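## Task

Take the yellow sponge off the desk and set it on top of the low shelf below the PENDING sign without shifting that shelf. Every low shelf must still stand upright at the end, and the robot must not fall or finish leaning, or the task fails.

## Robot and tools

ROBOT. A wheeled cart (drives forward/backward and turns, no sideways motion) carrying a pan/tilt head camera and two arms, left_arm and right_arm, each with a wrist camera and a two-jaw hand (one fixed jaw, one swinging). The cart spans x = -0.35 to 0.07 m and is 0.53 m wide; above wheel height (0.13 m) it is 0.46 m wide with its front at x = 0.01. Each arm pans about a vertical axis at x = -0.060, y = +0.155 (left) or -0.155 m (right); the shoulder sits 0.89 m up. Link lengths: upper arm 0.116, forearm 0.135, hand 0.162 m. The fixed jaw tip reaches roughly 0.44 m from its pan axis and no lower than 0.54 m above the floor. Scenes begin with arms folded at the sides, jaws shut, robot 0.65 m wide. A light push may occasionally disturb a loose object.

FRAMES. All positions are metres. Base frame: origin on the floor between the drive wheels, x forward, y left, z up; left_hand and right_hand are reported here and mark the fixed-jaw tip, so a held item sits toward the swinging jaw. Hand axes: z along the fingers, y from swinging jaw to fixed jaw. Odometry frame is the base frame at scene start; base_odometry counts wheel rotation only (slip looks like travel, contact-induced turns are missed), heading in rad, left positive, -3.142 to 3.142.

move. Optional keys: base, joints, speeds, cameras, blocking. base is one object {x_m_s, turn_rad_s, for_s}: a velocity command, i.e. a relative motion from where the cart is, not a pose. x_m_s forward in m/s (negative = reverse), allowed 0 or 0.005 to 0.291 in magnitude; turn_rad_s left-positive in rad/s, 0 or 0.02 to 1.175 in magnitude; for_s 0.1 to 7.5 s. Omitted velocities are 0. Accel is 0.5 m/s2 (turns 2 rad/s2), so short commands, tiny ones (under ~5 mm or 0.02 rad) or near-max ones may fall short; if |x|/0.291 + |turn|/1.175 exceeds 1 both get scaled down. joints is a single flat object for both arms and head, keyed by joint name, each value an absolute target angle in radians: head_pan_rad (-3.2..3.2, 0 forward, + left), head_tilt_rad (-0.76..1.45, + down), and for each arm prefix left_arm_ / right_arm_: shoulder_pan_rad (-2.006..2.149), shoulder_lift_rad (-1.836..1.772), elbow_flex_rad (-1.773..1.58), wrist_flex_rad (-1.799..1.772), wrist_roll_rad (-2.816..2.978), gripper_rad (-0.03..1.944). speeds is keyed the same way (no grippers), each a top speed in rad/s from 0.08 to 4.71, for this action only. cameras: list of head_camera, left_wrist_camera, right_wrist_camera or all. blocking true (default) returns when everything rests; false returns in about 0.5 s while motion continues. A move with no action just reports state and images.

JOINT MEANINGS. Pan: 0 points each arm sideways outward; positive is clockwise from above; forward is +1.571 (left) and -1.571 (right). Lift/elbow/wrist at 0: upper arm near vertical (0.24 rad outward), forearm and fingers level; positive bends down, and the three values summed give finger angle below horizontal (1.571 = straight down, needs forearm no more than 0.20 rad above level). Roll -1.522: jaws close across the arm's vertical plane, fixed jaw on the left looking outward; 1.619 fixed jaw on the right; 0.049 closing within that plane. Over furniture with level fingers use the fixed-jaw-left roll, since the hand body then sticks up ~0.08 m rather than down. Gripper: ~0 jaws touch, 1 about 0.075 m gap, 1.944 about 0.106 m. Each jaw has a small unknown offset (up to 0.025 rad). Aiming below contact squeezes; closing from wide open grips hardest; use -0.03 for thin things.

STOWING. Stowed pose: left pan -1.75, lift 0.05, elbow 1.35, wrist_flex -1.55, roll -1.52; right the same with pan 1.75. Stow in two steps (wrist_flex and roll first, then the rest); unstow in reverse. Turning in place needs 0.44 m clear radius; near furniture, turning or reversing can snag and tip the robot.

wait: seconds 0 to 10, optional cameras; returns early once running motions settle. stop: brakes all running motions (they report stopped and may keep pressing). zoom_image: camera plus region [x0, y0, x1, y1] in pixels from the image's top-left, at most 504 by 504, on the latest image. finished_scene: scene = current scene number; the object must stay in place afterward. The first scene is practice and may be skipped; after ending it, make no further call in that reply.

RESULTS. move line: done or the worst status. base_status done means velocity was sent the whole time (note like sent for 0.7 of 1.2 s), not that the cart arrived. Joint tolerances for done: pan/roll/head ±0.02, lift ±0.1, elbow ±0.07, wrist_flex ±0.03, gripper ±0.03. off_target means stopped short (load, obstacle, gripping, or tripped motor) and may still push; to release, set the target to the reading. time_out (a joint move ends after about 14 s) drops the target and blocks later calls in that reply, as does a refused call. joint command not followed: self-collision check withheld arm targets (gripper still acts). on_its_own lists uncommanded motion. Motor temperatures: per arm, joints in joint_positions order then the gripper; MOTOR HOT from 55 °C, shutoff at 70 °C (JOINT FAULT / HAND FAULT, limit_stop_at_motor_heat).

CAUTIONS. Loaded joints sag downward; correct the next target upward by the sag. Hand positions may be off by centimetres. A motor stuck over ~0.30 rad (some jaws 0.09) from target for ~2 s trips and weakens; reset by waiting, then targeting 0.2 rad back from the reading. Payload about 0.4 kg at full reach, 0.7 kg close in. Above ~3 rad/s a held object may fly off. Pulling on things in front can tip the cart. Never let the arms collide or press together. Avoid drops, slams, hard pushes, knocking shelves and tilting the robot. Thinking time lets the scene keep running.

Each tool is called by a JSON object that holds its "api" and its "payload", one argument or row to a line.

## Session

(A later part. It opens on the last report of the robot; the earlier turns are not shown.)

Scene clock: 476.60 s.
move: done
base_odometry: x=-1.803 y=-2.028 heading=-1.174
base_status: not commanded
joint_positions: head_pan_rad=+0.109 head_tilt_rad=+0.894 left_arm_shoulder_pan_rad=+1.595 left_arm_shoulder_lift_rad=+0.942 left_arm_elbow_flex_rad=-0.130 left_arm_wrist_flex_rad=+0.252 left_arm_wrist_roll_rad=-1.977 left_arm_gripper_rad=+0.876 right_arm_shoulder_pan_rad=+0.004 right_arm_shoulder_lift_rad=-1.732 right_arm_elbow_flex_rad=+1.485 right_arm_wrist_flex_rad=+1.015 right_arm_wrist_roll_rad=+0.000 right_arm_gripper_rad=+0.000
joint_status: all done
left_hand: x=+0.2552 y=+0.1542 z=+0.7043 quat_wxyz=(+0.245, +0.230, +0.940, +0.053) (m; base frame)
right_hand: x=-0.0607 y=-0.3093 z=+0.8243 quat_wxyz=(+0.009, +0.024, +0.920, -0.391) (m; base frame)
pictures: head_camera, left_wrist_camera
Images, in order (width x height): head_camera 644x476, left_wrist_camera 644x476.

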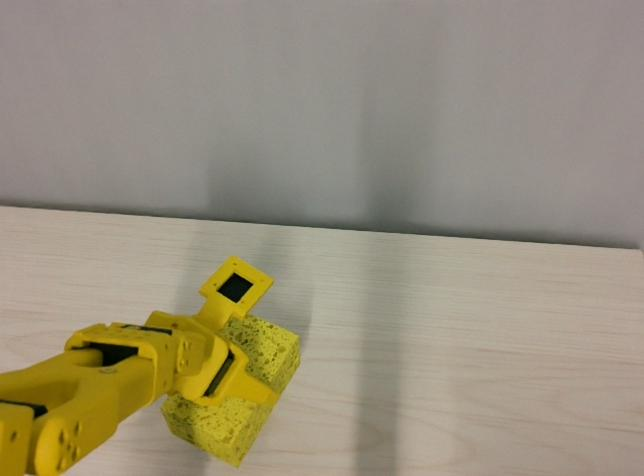

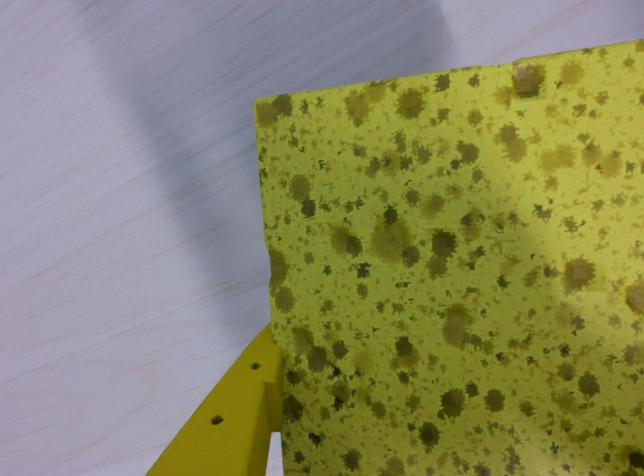

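{"api": "move", "payload": {
  "joints": {"left_arm_shoulder_lift_rad":1.01,"left_arm_elbow_flex_rad":-0.18,"left_arm_wrist_flex_rad":0.19},
  "speeds": {"left_arm_shoulder_lift_rad":0.15,"left_arm_elbow_flex_rad":0.08,"left_arm_wrist_flex_rad":0.1},
  "cameras": ["left_wrist_camera"]
}}

{"api": "move", "payload": {
  "joints": {"left_arm_shoulder_lift_rad":1.1,"left_arm_elbow_flex_rad":-0.2,"left_arm_wrist_flex_rad":0.12},
  "speeds": {"left_arm_shoulder_lift_rad":0.15,"left_arm_elbow_flex_rad":0.08,"left_arm_wrist_flex_rad":0.1},
  "cameras": ["head_camera","left_wrist_camera"]
}}

Scene clock: 485.60 s.
move: done
base_odometry: x=-1.803 y=-2.028 heading=-1.174
base_status: not commanded
joint_positions: head_pan_rad=+0.109 head_tilt_rad=+0.894 left_arm_shoulder_pan_rad=+1.595 left_arm_shoulder_lift_rad=+1.022 left_arm_elbow_flex_rad=-0.150 left_arm_wrist_flex_rad=+0.201 left_arm_wrist_roll_rad=-1.977 left_arm_gripper_rad=+0.876 right_arm_shoulder_pan_rad=+0.004 right_arm_shoulder_lift_rad=-1.732 right_arm_elbow_flex_rad=+1.485 right_arm_wrist_flex_rad=+1.015 right_arm_wrist_roll_rad=+0.000 right_arm_gripper_rad=+0.000
joint_status: all done
left_hand: x=+0.2513 y=+0.1543 z=+0.6893 quat_wxyz=(+0.240, +0.230, +0.942, +0.052) (m; base frame)
right_hand: x=-0.0607 y=-0.3093 z=+0.8243 quat_wxyz=(+0.009, +0.024, +0.920, -0.391) (m; base frame)
pictures: left_wrist_camera
Images, in order (width x height): left_wrist_camera 644x476.

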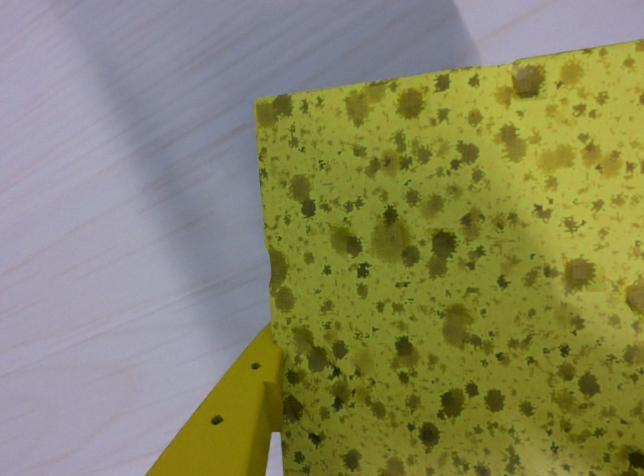

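Scene clock: 486.73 s.
move: done
base_odometry: x=-1.803 y=-2.028 heading=-1.174
base_status: not commanded
joint_positions: head_pan_rad=+0.109 head_tilt_rad=+0.894 left_arm_shoulder_pan_rad=+1.595 left_arm_shoulder_lift_rad=+1.113 left_arm_elbow_flex_rad=-0.173 left_arm_wrist_flex_rad=+0.131 left_arm_wrist_roll_rad=-1.977 left_arm_gripper_rad=+0.876 right_arm_shoulder_pan_rad=+0.004 right_arm_shoulder_lift_rad=-1.732 right_arm_elbow_flex_rad=+1.485 right_arm_wrist_flex_rad=+1.015 right_arm_wrist_roll_rad=+0.000 right_arm_gripper_rad=+0.000
joint_status: all done
left_hand: x=+0.2474 y=+0.1544 z=+0.6735 quat_wxyz=(+0.242, +0.230, +0.941, +0.053) (m; base frame)
right_hand: x=-0.0607 y=-0.3093 z=+0.8243 quat_wxyz=(+0.009, +0.024, +0.920, -0.391) (m; base frame)
pictures: head_camera, left_wrist_camera
Images, in order (width x height): head_camera 644x476, left_wrist_camera 644x476.

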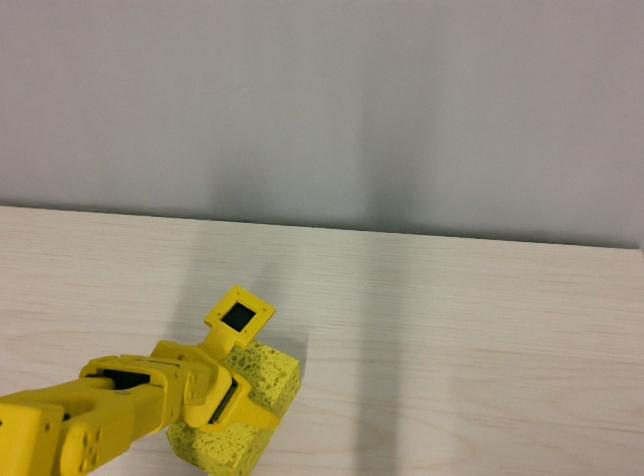

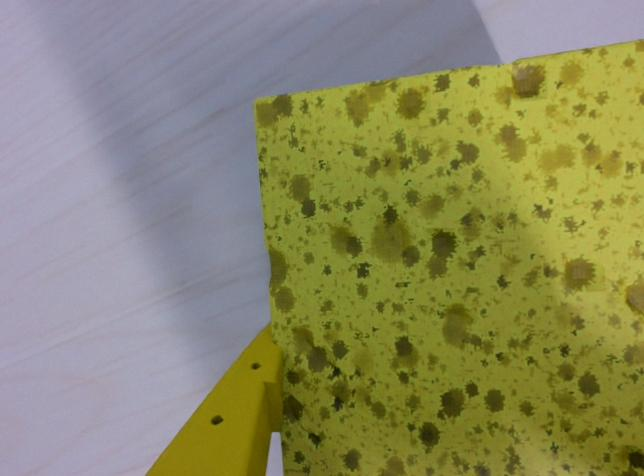

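{"api": "move", "payload": {
  "joints": {"left_arm_shoulder_lift_rad":1.17,"left_arm_elbow_flex_rad":-0.24,"left_arm_wrist_flex_rad":0.1},
  "speeds": {"left_arm_shoulder_lift_rad":0.15,"left_arm_elbow_flex_rad":0.08,"left_arm_wrist_flex_rad":0.1},
  "cameras": ["left_wrist_camera"]
}}

{"api": "move", "payload": {
  "joints": {"left_arm_shoulder_lift_rad":1.24,"left_arm_elbow_flex_rad":-0.27,"left_arm_wrist_flex_rad":0.06},
  "speeds": {"left_arm_shoulder_lift_rad":0.15,"left_arm_elbow_flex_rad":0.08,"left_arm_wrist_flex_rad":0.1},
  "cameras": ["head_camera","left_wrist_camera"]
}}

Scene clock: 500.43 s.
move: done
base_odometry: x=-1.803 y=-2.028 heading=-1.174
base_status: not commanded
joint_positions: head_pan_rad=+0.109 head_tilt_rad=+0.894 left_arm_shoulder_pan_rad=+1.595 left_arm_shoulder_lift_rad=+1.180 left_arm_elbow_flex_rad=-0.213 left_arm_wrist_flex_rad=+0.111 left_arm_wrist_roll_rad=-1.977 left_arm_gripper_rad=+0.876 right_arm_shoulder_pan_rad=+0.004 right_arm_shoulder_lift_rad=-1.732 right_arm_elbow_flex_rad=+1.485 right_arm_wrist_flex_rad=+1.015 right_arm_wrist_roll_rad=+0.000 right_arm_gripper_rad=+0.000
joint_status: all done
left_hand: x=+0.2448 y=+0.1545 z=+0.6629 quat_wxyz=(+0.238, +0.230, +0.942, +0.052) (m; base frame)
right_hand: x=-0.0607 y=-0.3093 z=+0.8243 quat_wxyz=(+0.009, +0.024, +0.920, -0.391) (m; base frame)
pictures: left_wrist_camera
Images, in order (width x height): left_wrist_camera 644x476.

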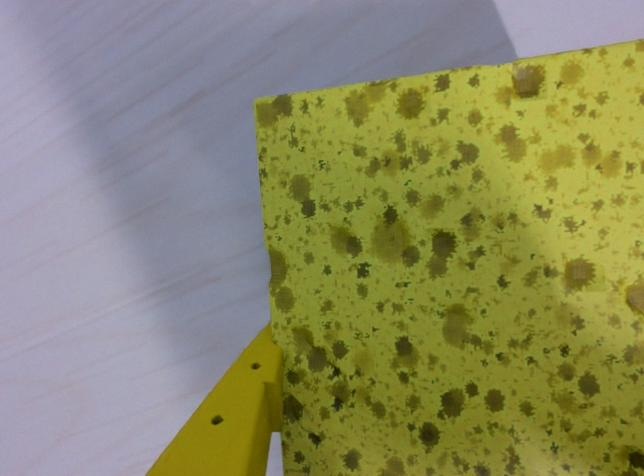

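Scene clock: 501.33 s.
move: done
base_odometry: x=-1.803 y=-2.028 heading=-1.174
base_status: not commanded
joint_positions: head_pan_rad=+0.109 head_tilt_rad=+0.894 left_arm_shoulder_pan_rad=+1.595 left_arm_shoulder_lift_rad=+1.252 left_arm_elbow_flex_rad=-0.242 left_arm_wrist_flex_rad=+0.071 left_arm_wrist_roll_rad=-1.977 left_arm_gripper_rad=+0.876 right_arm_shoulder_pan_rad=+0.004 right_arm_shoulder_lift_rad=-1.732 right_arm_elbow_flex_rad=+1.485 right_arm_wrist_flex_rad=+1.015 right_arm_wrist_roll_rad=+0.000 right_arm_gripper_rad=+0.000
joint_status: all done
left_hand: x=+0.2406 y=+0.1546 z=+0.6510 quat_wxyz=(+0.237, +0.230, +0.943, +0.052) (m; base frame)
right_hand: x=-0.0607 y=-0.3093 z=+0.8243 quat_wxyz=(+0.009, +0.024, +0.920, -0.391) (m; base frame)
pictures: head_camera, left_wrist_camera
Images, in order (width x height): head_camera 644x476, left_wrist_camera 644x476.

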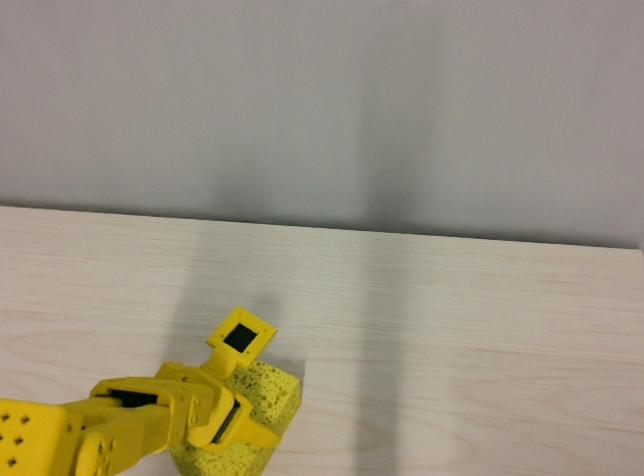

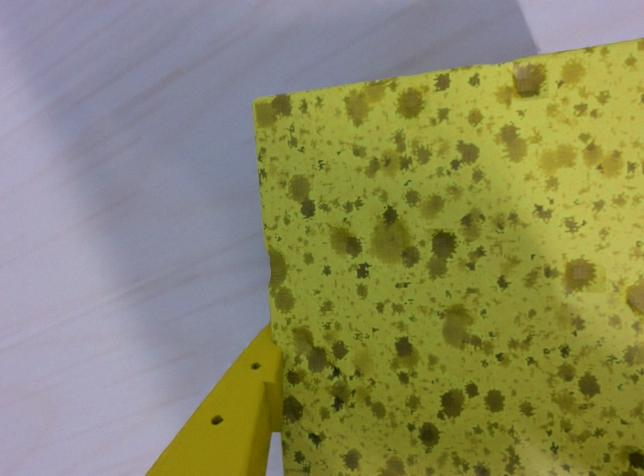

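{"api": "move", "payload": {
  "joints": {"left_arm_shoulder_lift_rad":1.32,"left_arm_elbow_flex_rad":-0.33,"left_arm_wrist_flex_rad":0.04},
  "speeds": {"left_arm_shoulder_lift_rad":0.15,"left_arm_elbow_flex_rad":0.11,"left_arm_wrist_flex_rad":0.1},
  "cameras": ["left_wrist_camera"]
}}

{"api": "move", "payload": {
  "joints": {"left_arm_shoulder_lift_rad":1.4,"left_arm_elbow_flex_rad":-0.39,"left_arm_wrist_flex_rad":0.02},
  "speeds": {"left_arm_shoulder_lift_rad":0.15,"left_arm_elbow_flex_rad":0.11,"left_arm_wrist_flex_rad":0.1},
  "cameras": ["head_camera","left_wrist_camera"]
}}

Scene clock: 513.73 s.
move: done
base_odometry: x=-1.803 y=-2.028 heading=-1.174
base_status: not commanded
joint_positions: head_pan_rad=+0.109 head_tilt_rad=+0.894 left_arm_shoulder_pan_rad=+1.597 left_arm_shoulder_lift_rad=+1.311 left_arm_elbow_flex_rad=-0.320 left_arm_wrist_flex_rad=+0.048 left_arm_wrist_roll_rad=-1.967 left_arm_gripper_rad=+0.876 right_arm_shoulder_pan_rad=+0.004 right_arm_shoulder_lift_rad=-1.732 right_arm_elbow_flex_rad=+1.485 right_arm_wrist_flex_rad=+1.015 right_arm_wrist_roll_rad=+0.000 right_arm_gripper_rad=+0.000
joint_status: all done
left_hand: x=+0.2490 y=+0.1540 z=+0.6492 quat_wxyz=(+0.257, +0.225, +0.938, +0.055) (m; base frame)
right_hand: x=-0.0607 y=-0.3093 z=+0.8243 quat_wxyz=(+0.009, +0.024, +0.920, -0.391) (m; base frame)
pictures: left_wrist_camera
Images, in order (width x height): left_wrist_camera 644x476.

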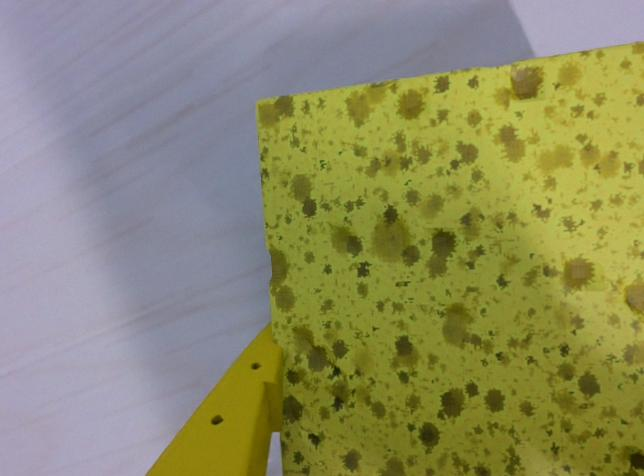

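Scene clock: 514.70 s.
move: done
base_odometry: x=-1.803 y=-2.028 heading=-1.174
base_status: not commanded
joint_positions: head_pan_rad=+0.109 head_tilt_rad=+0.894 left_arm_shoulder_pan_rad=+1.603 left_arm_shoulder_lift_rad=+1.360 left_arm_elbow_flex_rad=-0.389 left_arm_wrist_flex_rad=+0.016 left_arm_wrist_roll_rad=-1.967 left_arm_gripper_rad=+0.876 right_arm_shoulder_pan_rad=+0.003 right_arm_shoulder_lift_rad=-1.732 right_arm_elbow_flex_rad=+1.485 right_arm_wrist_flex_rad=+1.015 right_arm_wrist_roll_rad=+0.000 right_arm_gripper_rad=+0.000
joint_status: all done
left_hand: x=+0.2581 y=+0.1518 z=+0.6497 quat_wxyz=(+0.282, +0.226, +0.930, +0.059) (m; base frame)
right_hand: x=-0.0604 y=-0.3093 z=+0.8243 quat_wxyz=(+0.009, +0.024, +0.920, -0.391) (m; base frame)
pictures: head_camera, left_wrist_camera
Images, in order (width x height): head_camera 644x476, left_wrist_camera 644x476.

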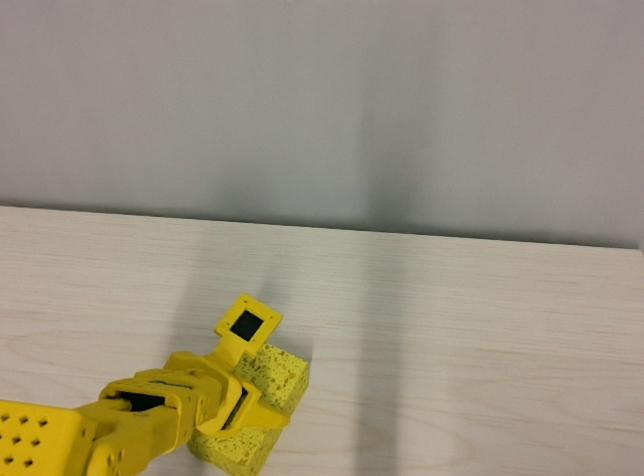

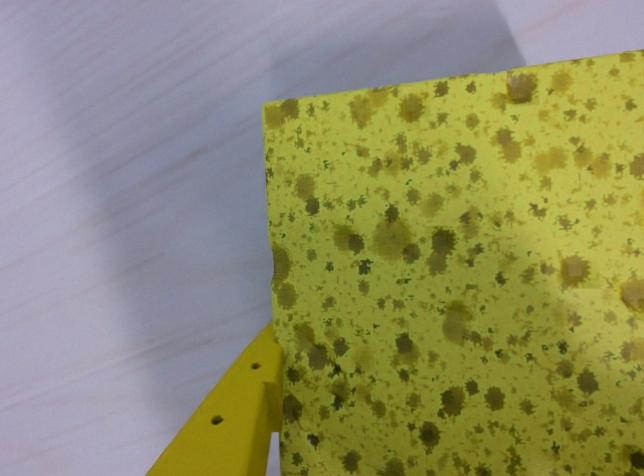

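{"api": "move", "payload": {
  "joints": {"left_arm_gripper_rad":1.15,"left_arm_shoulder_lift_rad":1.36}
}}

{"api": "move", "payload": {
  "joints": {"left_arm_gripper_rad":1.5},
  "cameras": ["head_camera","left_wrist_camera"]
}}

Scene clock: 520.17 s.
move: done
base_odometry: x=-1.803 y=-2.029 heading=-1.174
base_status: not commanded
joint_positions: head_pan_rad=+0.109 head_tilt_rad=+0.894 left_arm_shoulder_pan_rad=+1.594 left_arm_shoulder_lift_rad=+1.372 left_arm_elbow_flex_rad=-0.383 left_arm_wrist_flex_rad=+0.027 left_arm_wrist_roll_rad=-1.967 left_arm_gripper_rad=+1.143 right_arm_shoulder_pan_rad=+0.003 right_arm_shoulder_lift_rad=-1.732 right_arm_elbow_flex_rad=+1.485 right_arm_wrist_flex_rad=+1.015 right_arm_wrist_roll_rad=+0.000 right_arm_gripper_rad=+0.000
joint_status: all done
left_hand: x=+0.2522 y=+0.1548 z=+0.6442 quat_wxyz=(+0.268, +0.223, +0.935, +0.057) (m; base frame)
right_hand: x=-0.0604 y=-0.3093 z=+0.8243 quat_wxyz=(+0.009, +0.024, +0.920, -0.391) (m; base frame)
pictures: none

Scene clock: 520.87 s.
move: done
base_odometry: x=-1.803 y=-2.029 heading=-1.174
base_status: not commanded
joint_positions: head_pan_rad=+0.109 head_tilt_rad=+0.894 left_arm_shoulder_pan_rad=+1.594 left_arm_shoulder_lift_rad=+1.372 left_arm_elbow_flex_rad=-0.383 left_arm_wrist_flex_rad=+0.027 left_arm_wrist_roll_rad=-1.967 left_arm_gripper_rad=+1.493 right_arm_shoulder_pan_rad=+0.003 right_arm_shoulder_lift_rad=-1.732 right_arm_elbow_flex_rad=+1.485 right_arm_wrist_flex_rad=+1.015 right_arm_wrist_roll_rad=+0.000 right_arm_gripper_rad=+0.000
joint_status: all done
left_hand: x=+0.2522 y=+0.1548 z=+0.6442 quat_wxyz=(+0.268, +0.223, +0.935, +0.057) (m; base frame)
right_hand: x=-0.0604 y=-0.3093 z=+0.8243 quat_wxyz=(+0.009, +0.024, +0.920, -0.391) (m; base frame)
pictures: head_camera, left_wrist_camera
Images, in order (width x height): head_camera 644x476, left_wrist_camera 644x476.

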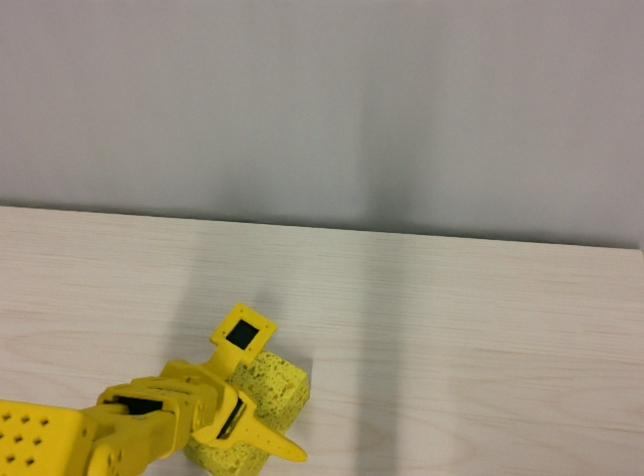

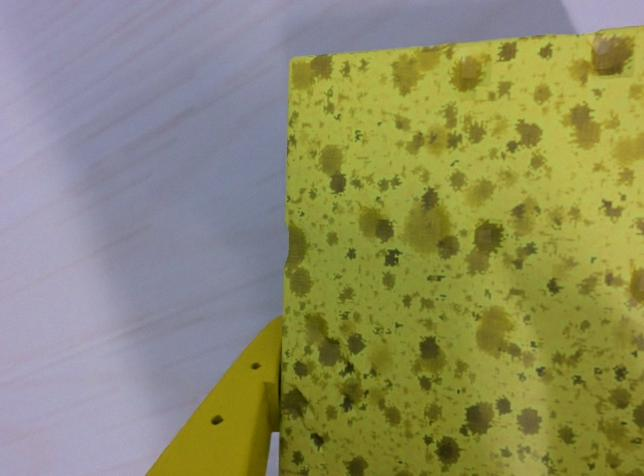

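{"api": "move", "payload": {
  "joints": {"left_arm_shoulder_pan_rad":1.565},
  "speeds": {"left_arm_shoulder_pan_rad":0.2}
}}

{"api": "move", "payload": {
  "joints": {"left_arm_shoulder_lift_rad":0.7,"left_arm_elbow_flex_rad":-0.25,"left_arm_wrist_flex_rad":0.5},
  "speeds": {"left_arm_shoulder_lift_rad":0.6},
  "cameras": ["head_camera"]
}}

{"api": "move", "payload": {
  "joints": {"left_arm_shoulder_lift_rad":-0.3,"head_tilt_rad":1.1},
  "cameras": ["head_camera"]
}}

Scene clock: 539.37 s.
move: done
base_odometry: x=-1.803 y=-2.029 heading=-1.174
base_status: not commanded
joint_positions: head_pan_rad=+0.109 head_tilt_rad=+0.894 left_arm_shoulder_pan_rad=+1.568 left_arm_shoulder_lift_rad=+1.372 left_arm_elbow_flex_rad=-0.383 left_arm_wrist_flex_rad=+0.027 left_arm_wrist_roll_rad=-1.969 left_arm_gripper_rad=+1.493 right_arm_shoulder_pan_rad=+0.003 right_arm_shoulder_lift_rad=-1.732 right_arm_elbow_flex_rad=+1.485 right_arm_wrist_flex_rad=+1.015 right_arm_wrist_roll_rad=+0.000 right_arm_gripper_rad=+0.000
joint_status: all done
left_hand: x=+0.2521 y=+0.1630 z=+0.6442 quat_wxyz=(+0.267, +0.212, +0.938, +0.061) (m; base frame)
right_hand: x=-0.0604 y=-0.3093 z=+0.8243 quat_wxyz=(+0.009, +0.024, +0.920, -0.391) (m; base frame)
pictures: none

Scene clock: 541.03 s.
move: done
base_odometry: x=-1.803 y=-2.029 heading=-1.174
base_status: not commanded
joint_positions: head_pan_rad=+0.109 head_tilt_rad=+0.894 left_arm_shoulder_pan_rad=+1.568 left_arm_shoulder_lift_rad=+0.763 left_arm_elbow_flex_rad=-0.250 left_arm_wrist_flex_rad=+0.497 left_arm_wrist_roll_rad=-1.969 left_arm_gripper_rad=+1.493 right_arm_shoulder_pan_rad=+0.003 right_arm_shoulder_lift_rad=-1.732 right_arm_elbow_flex_rad=+1.485 right_arm_wrist_flex_rad=+1.015 right_arm_wrist_roll_rad=+0.000 right_arm_gripper_rad=+0.000
joint_status: all done
left_hand: x=+0.2764 y=+0.1630 z=+0.7600 quat_wxyz=(+0.269, +0.212, +0.938, +0.062) (m; base frame)
right_hand: x=-0.0604 y=-0.3093 z=+0.8243 quat_wxyz=(+0.009, +0.024, +0.920, -0.391) (m; base frame)
pictures: head_camera
Images, in order (width x height): head_camera 644x476.

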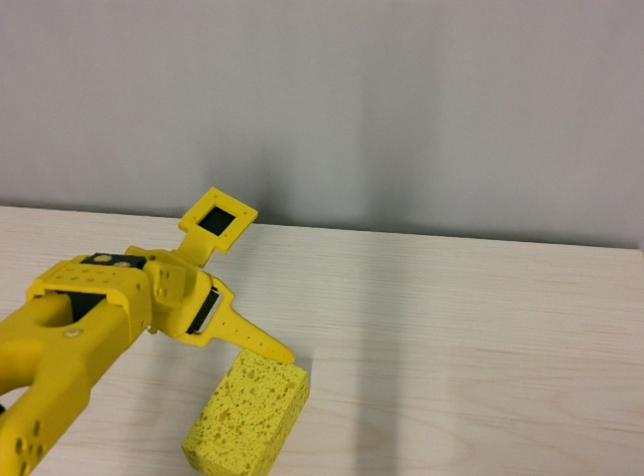

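Scene clock: 542.43 s.
move: done
base_odometry: x=-1.803 y=-2.029 heading=-1.174
base_status: not commanded
joint_positions: head_pan_rad=+0.109 head_tilt_rad=+1.094 left_arm_shoulder_pan_rad=+1.568 left_arm_shoulder_lift_rad=-0.260 left_arm_elbow_flex_rad=-0.246 left_arm_wrist_flex_rad=+0.499 left_arm_wrist_roll_rad=-1.977 left_arm_gripper_rad=+1.493 right_arm_shoulder_pan_rad=+0.003 right_arm_shoulder_lift_rad=-1.732 right_arm_elbow_flex_rad=+1.485 right_arm_wrist_flex_rad=+1.015 right_arm_wrist_roll_rad=+0.000 right_arm_gripper_rad=+0.000
joint_status: all done
left_hand: x=+0.2444 y=+0.1629 z=+1.0845 quat_wxyz=(+0.691, +0.158, +0.687, +0.161) (m; base frame)
right_hand: x=-0.0604 y=-0.3093 z=+0.8243 quat_wxyz=(+0.009, +0.024, +0.920, -0.391) (m; base frame)
pictures: head_camera
Images, in order (width x height): head_camera 644x476.

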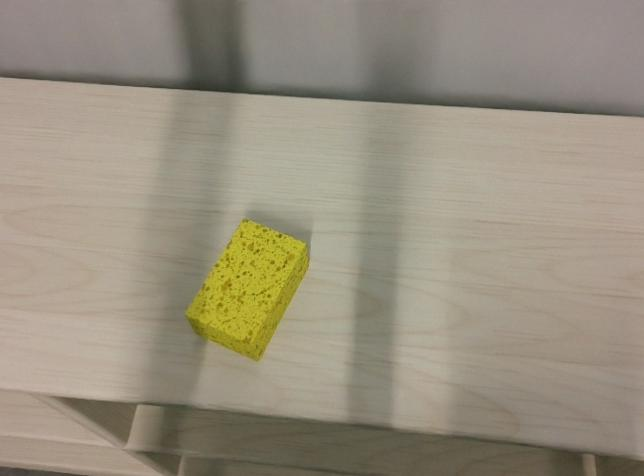

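Placed.

{"api": "finished_scene", "payload": {
  "scene": 3
}}

The scene is finished: the task was done.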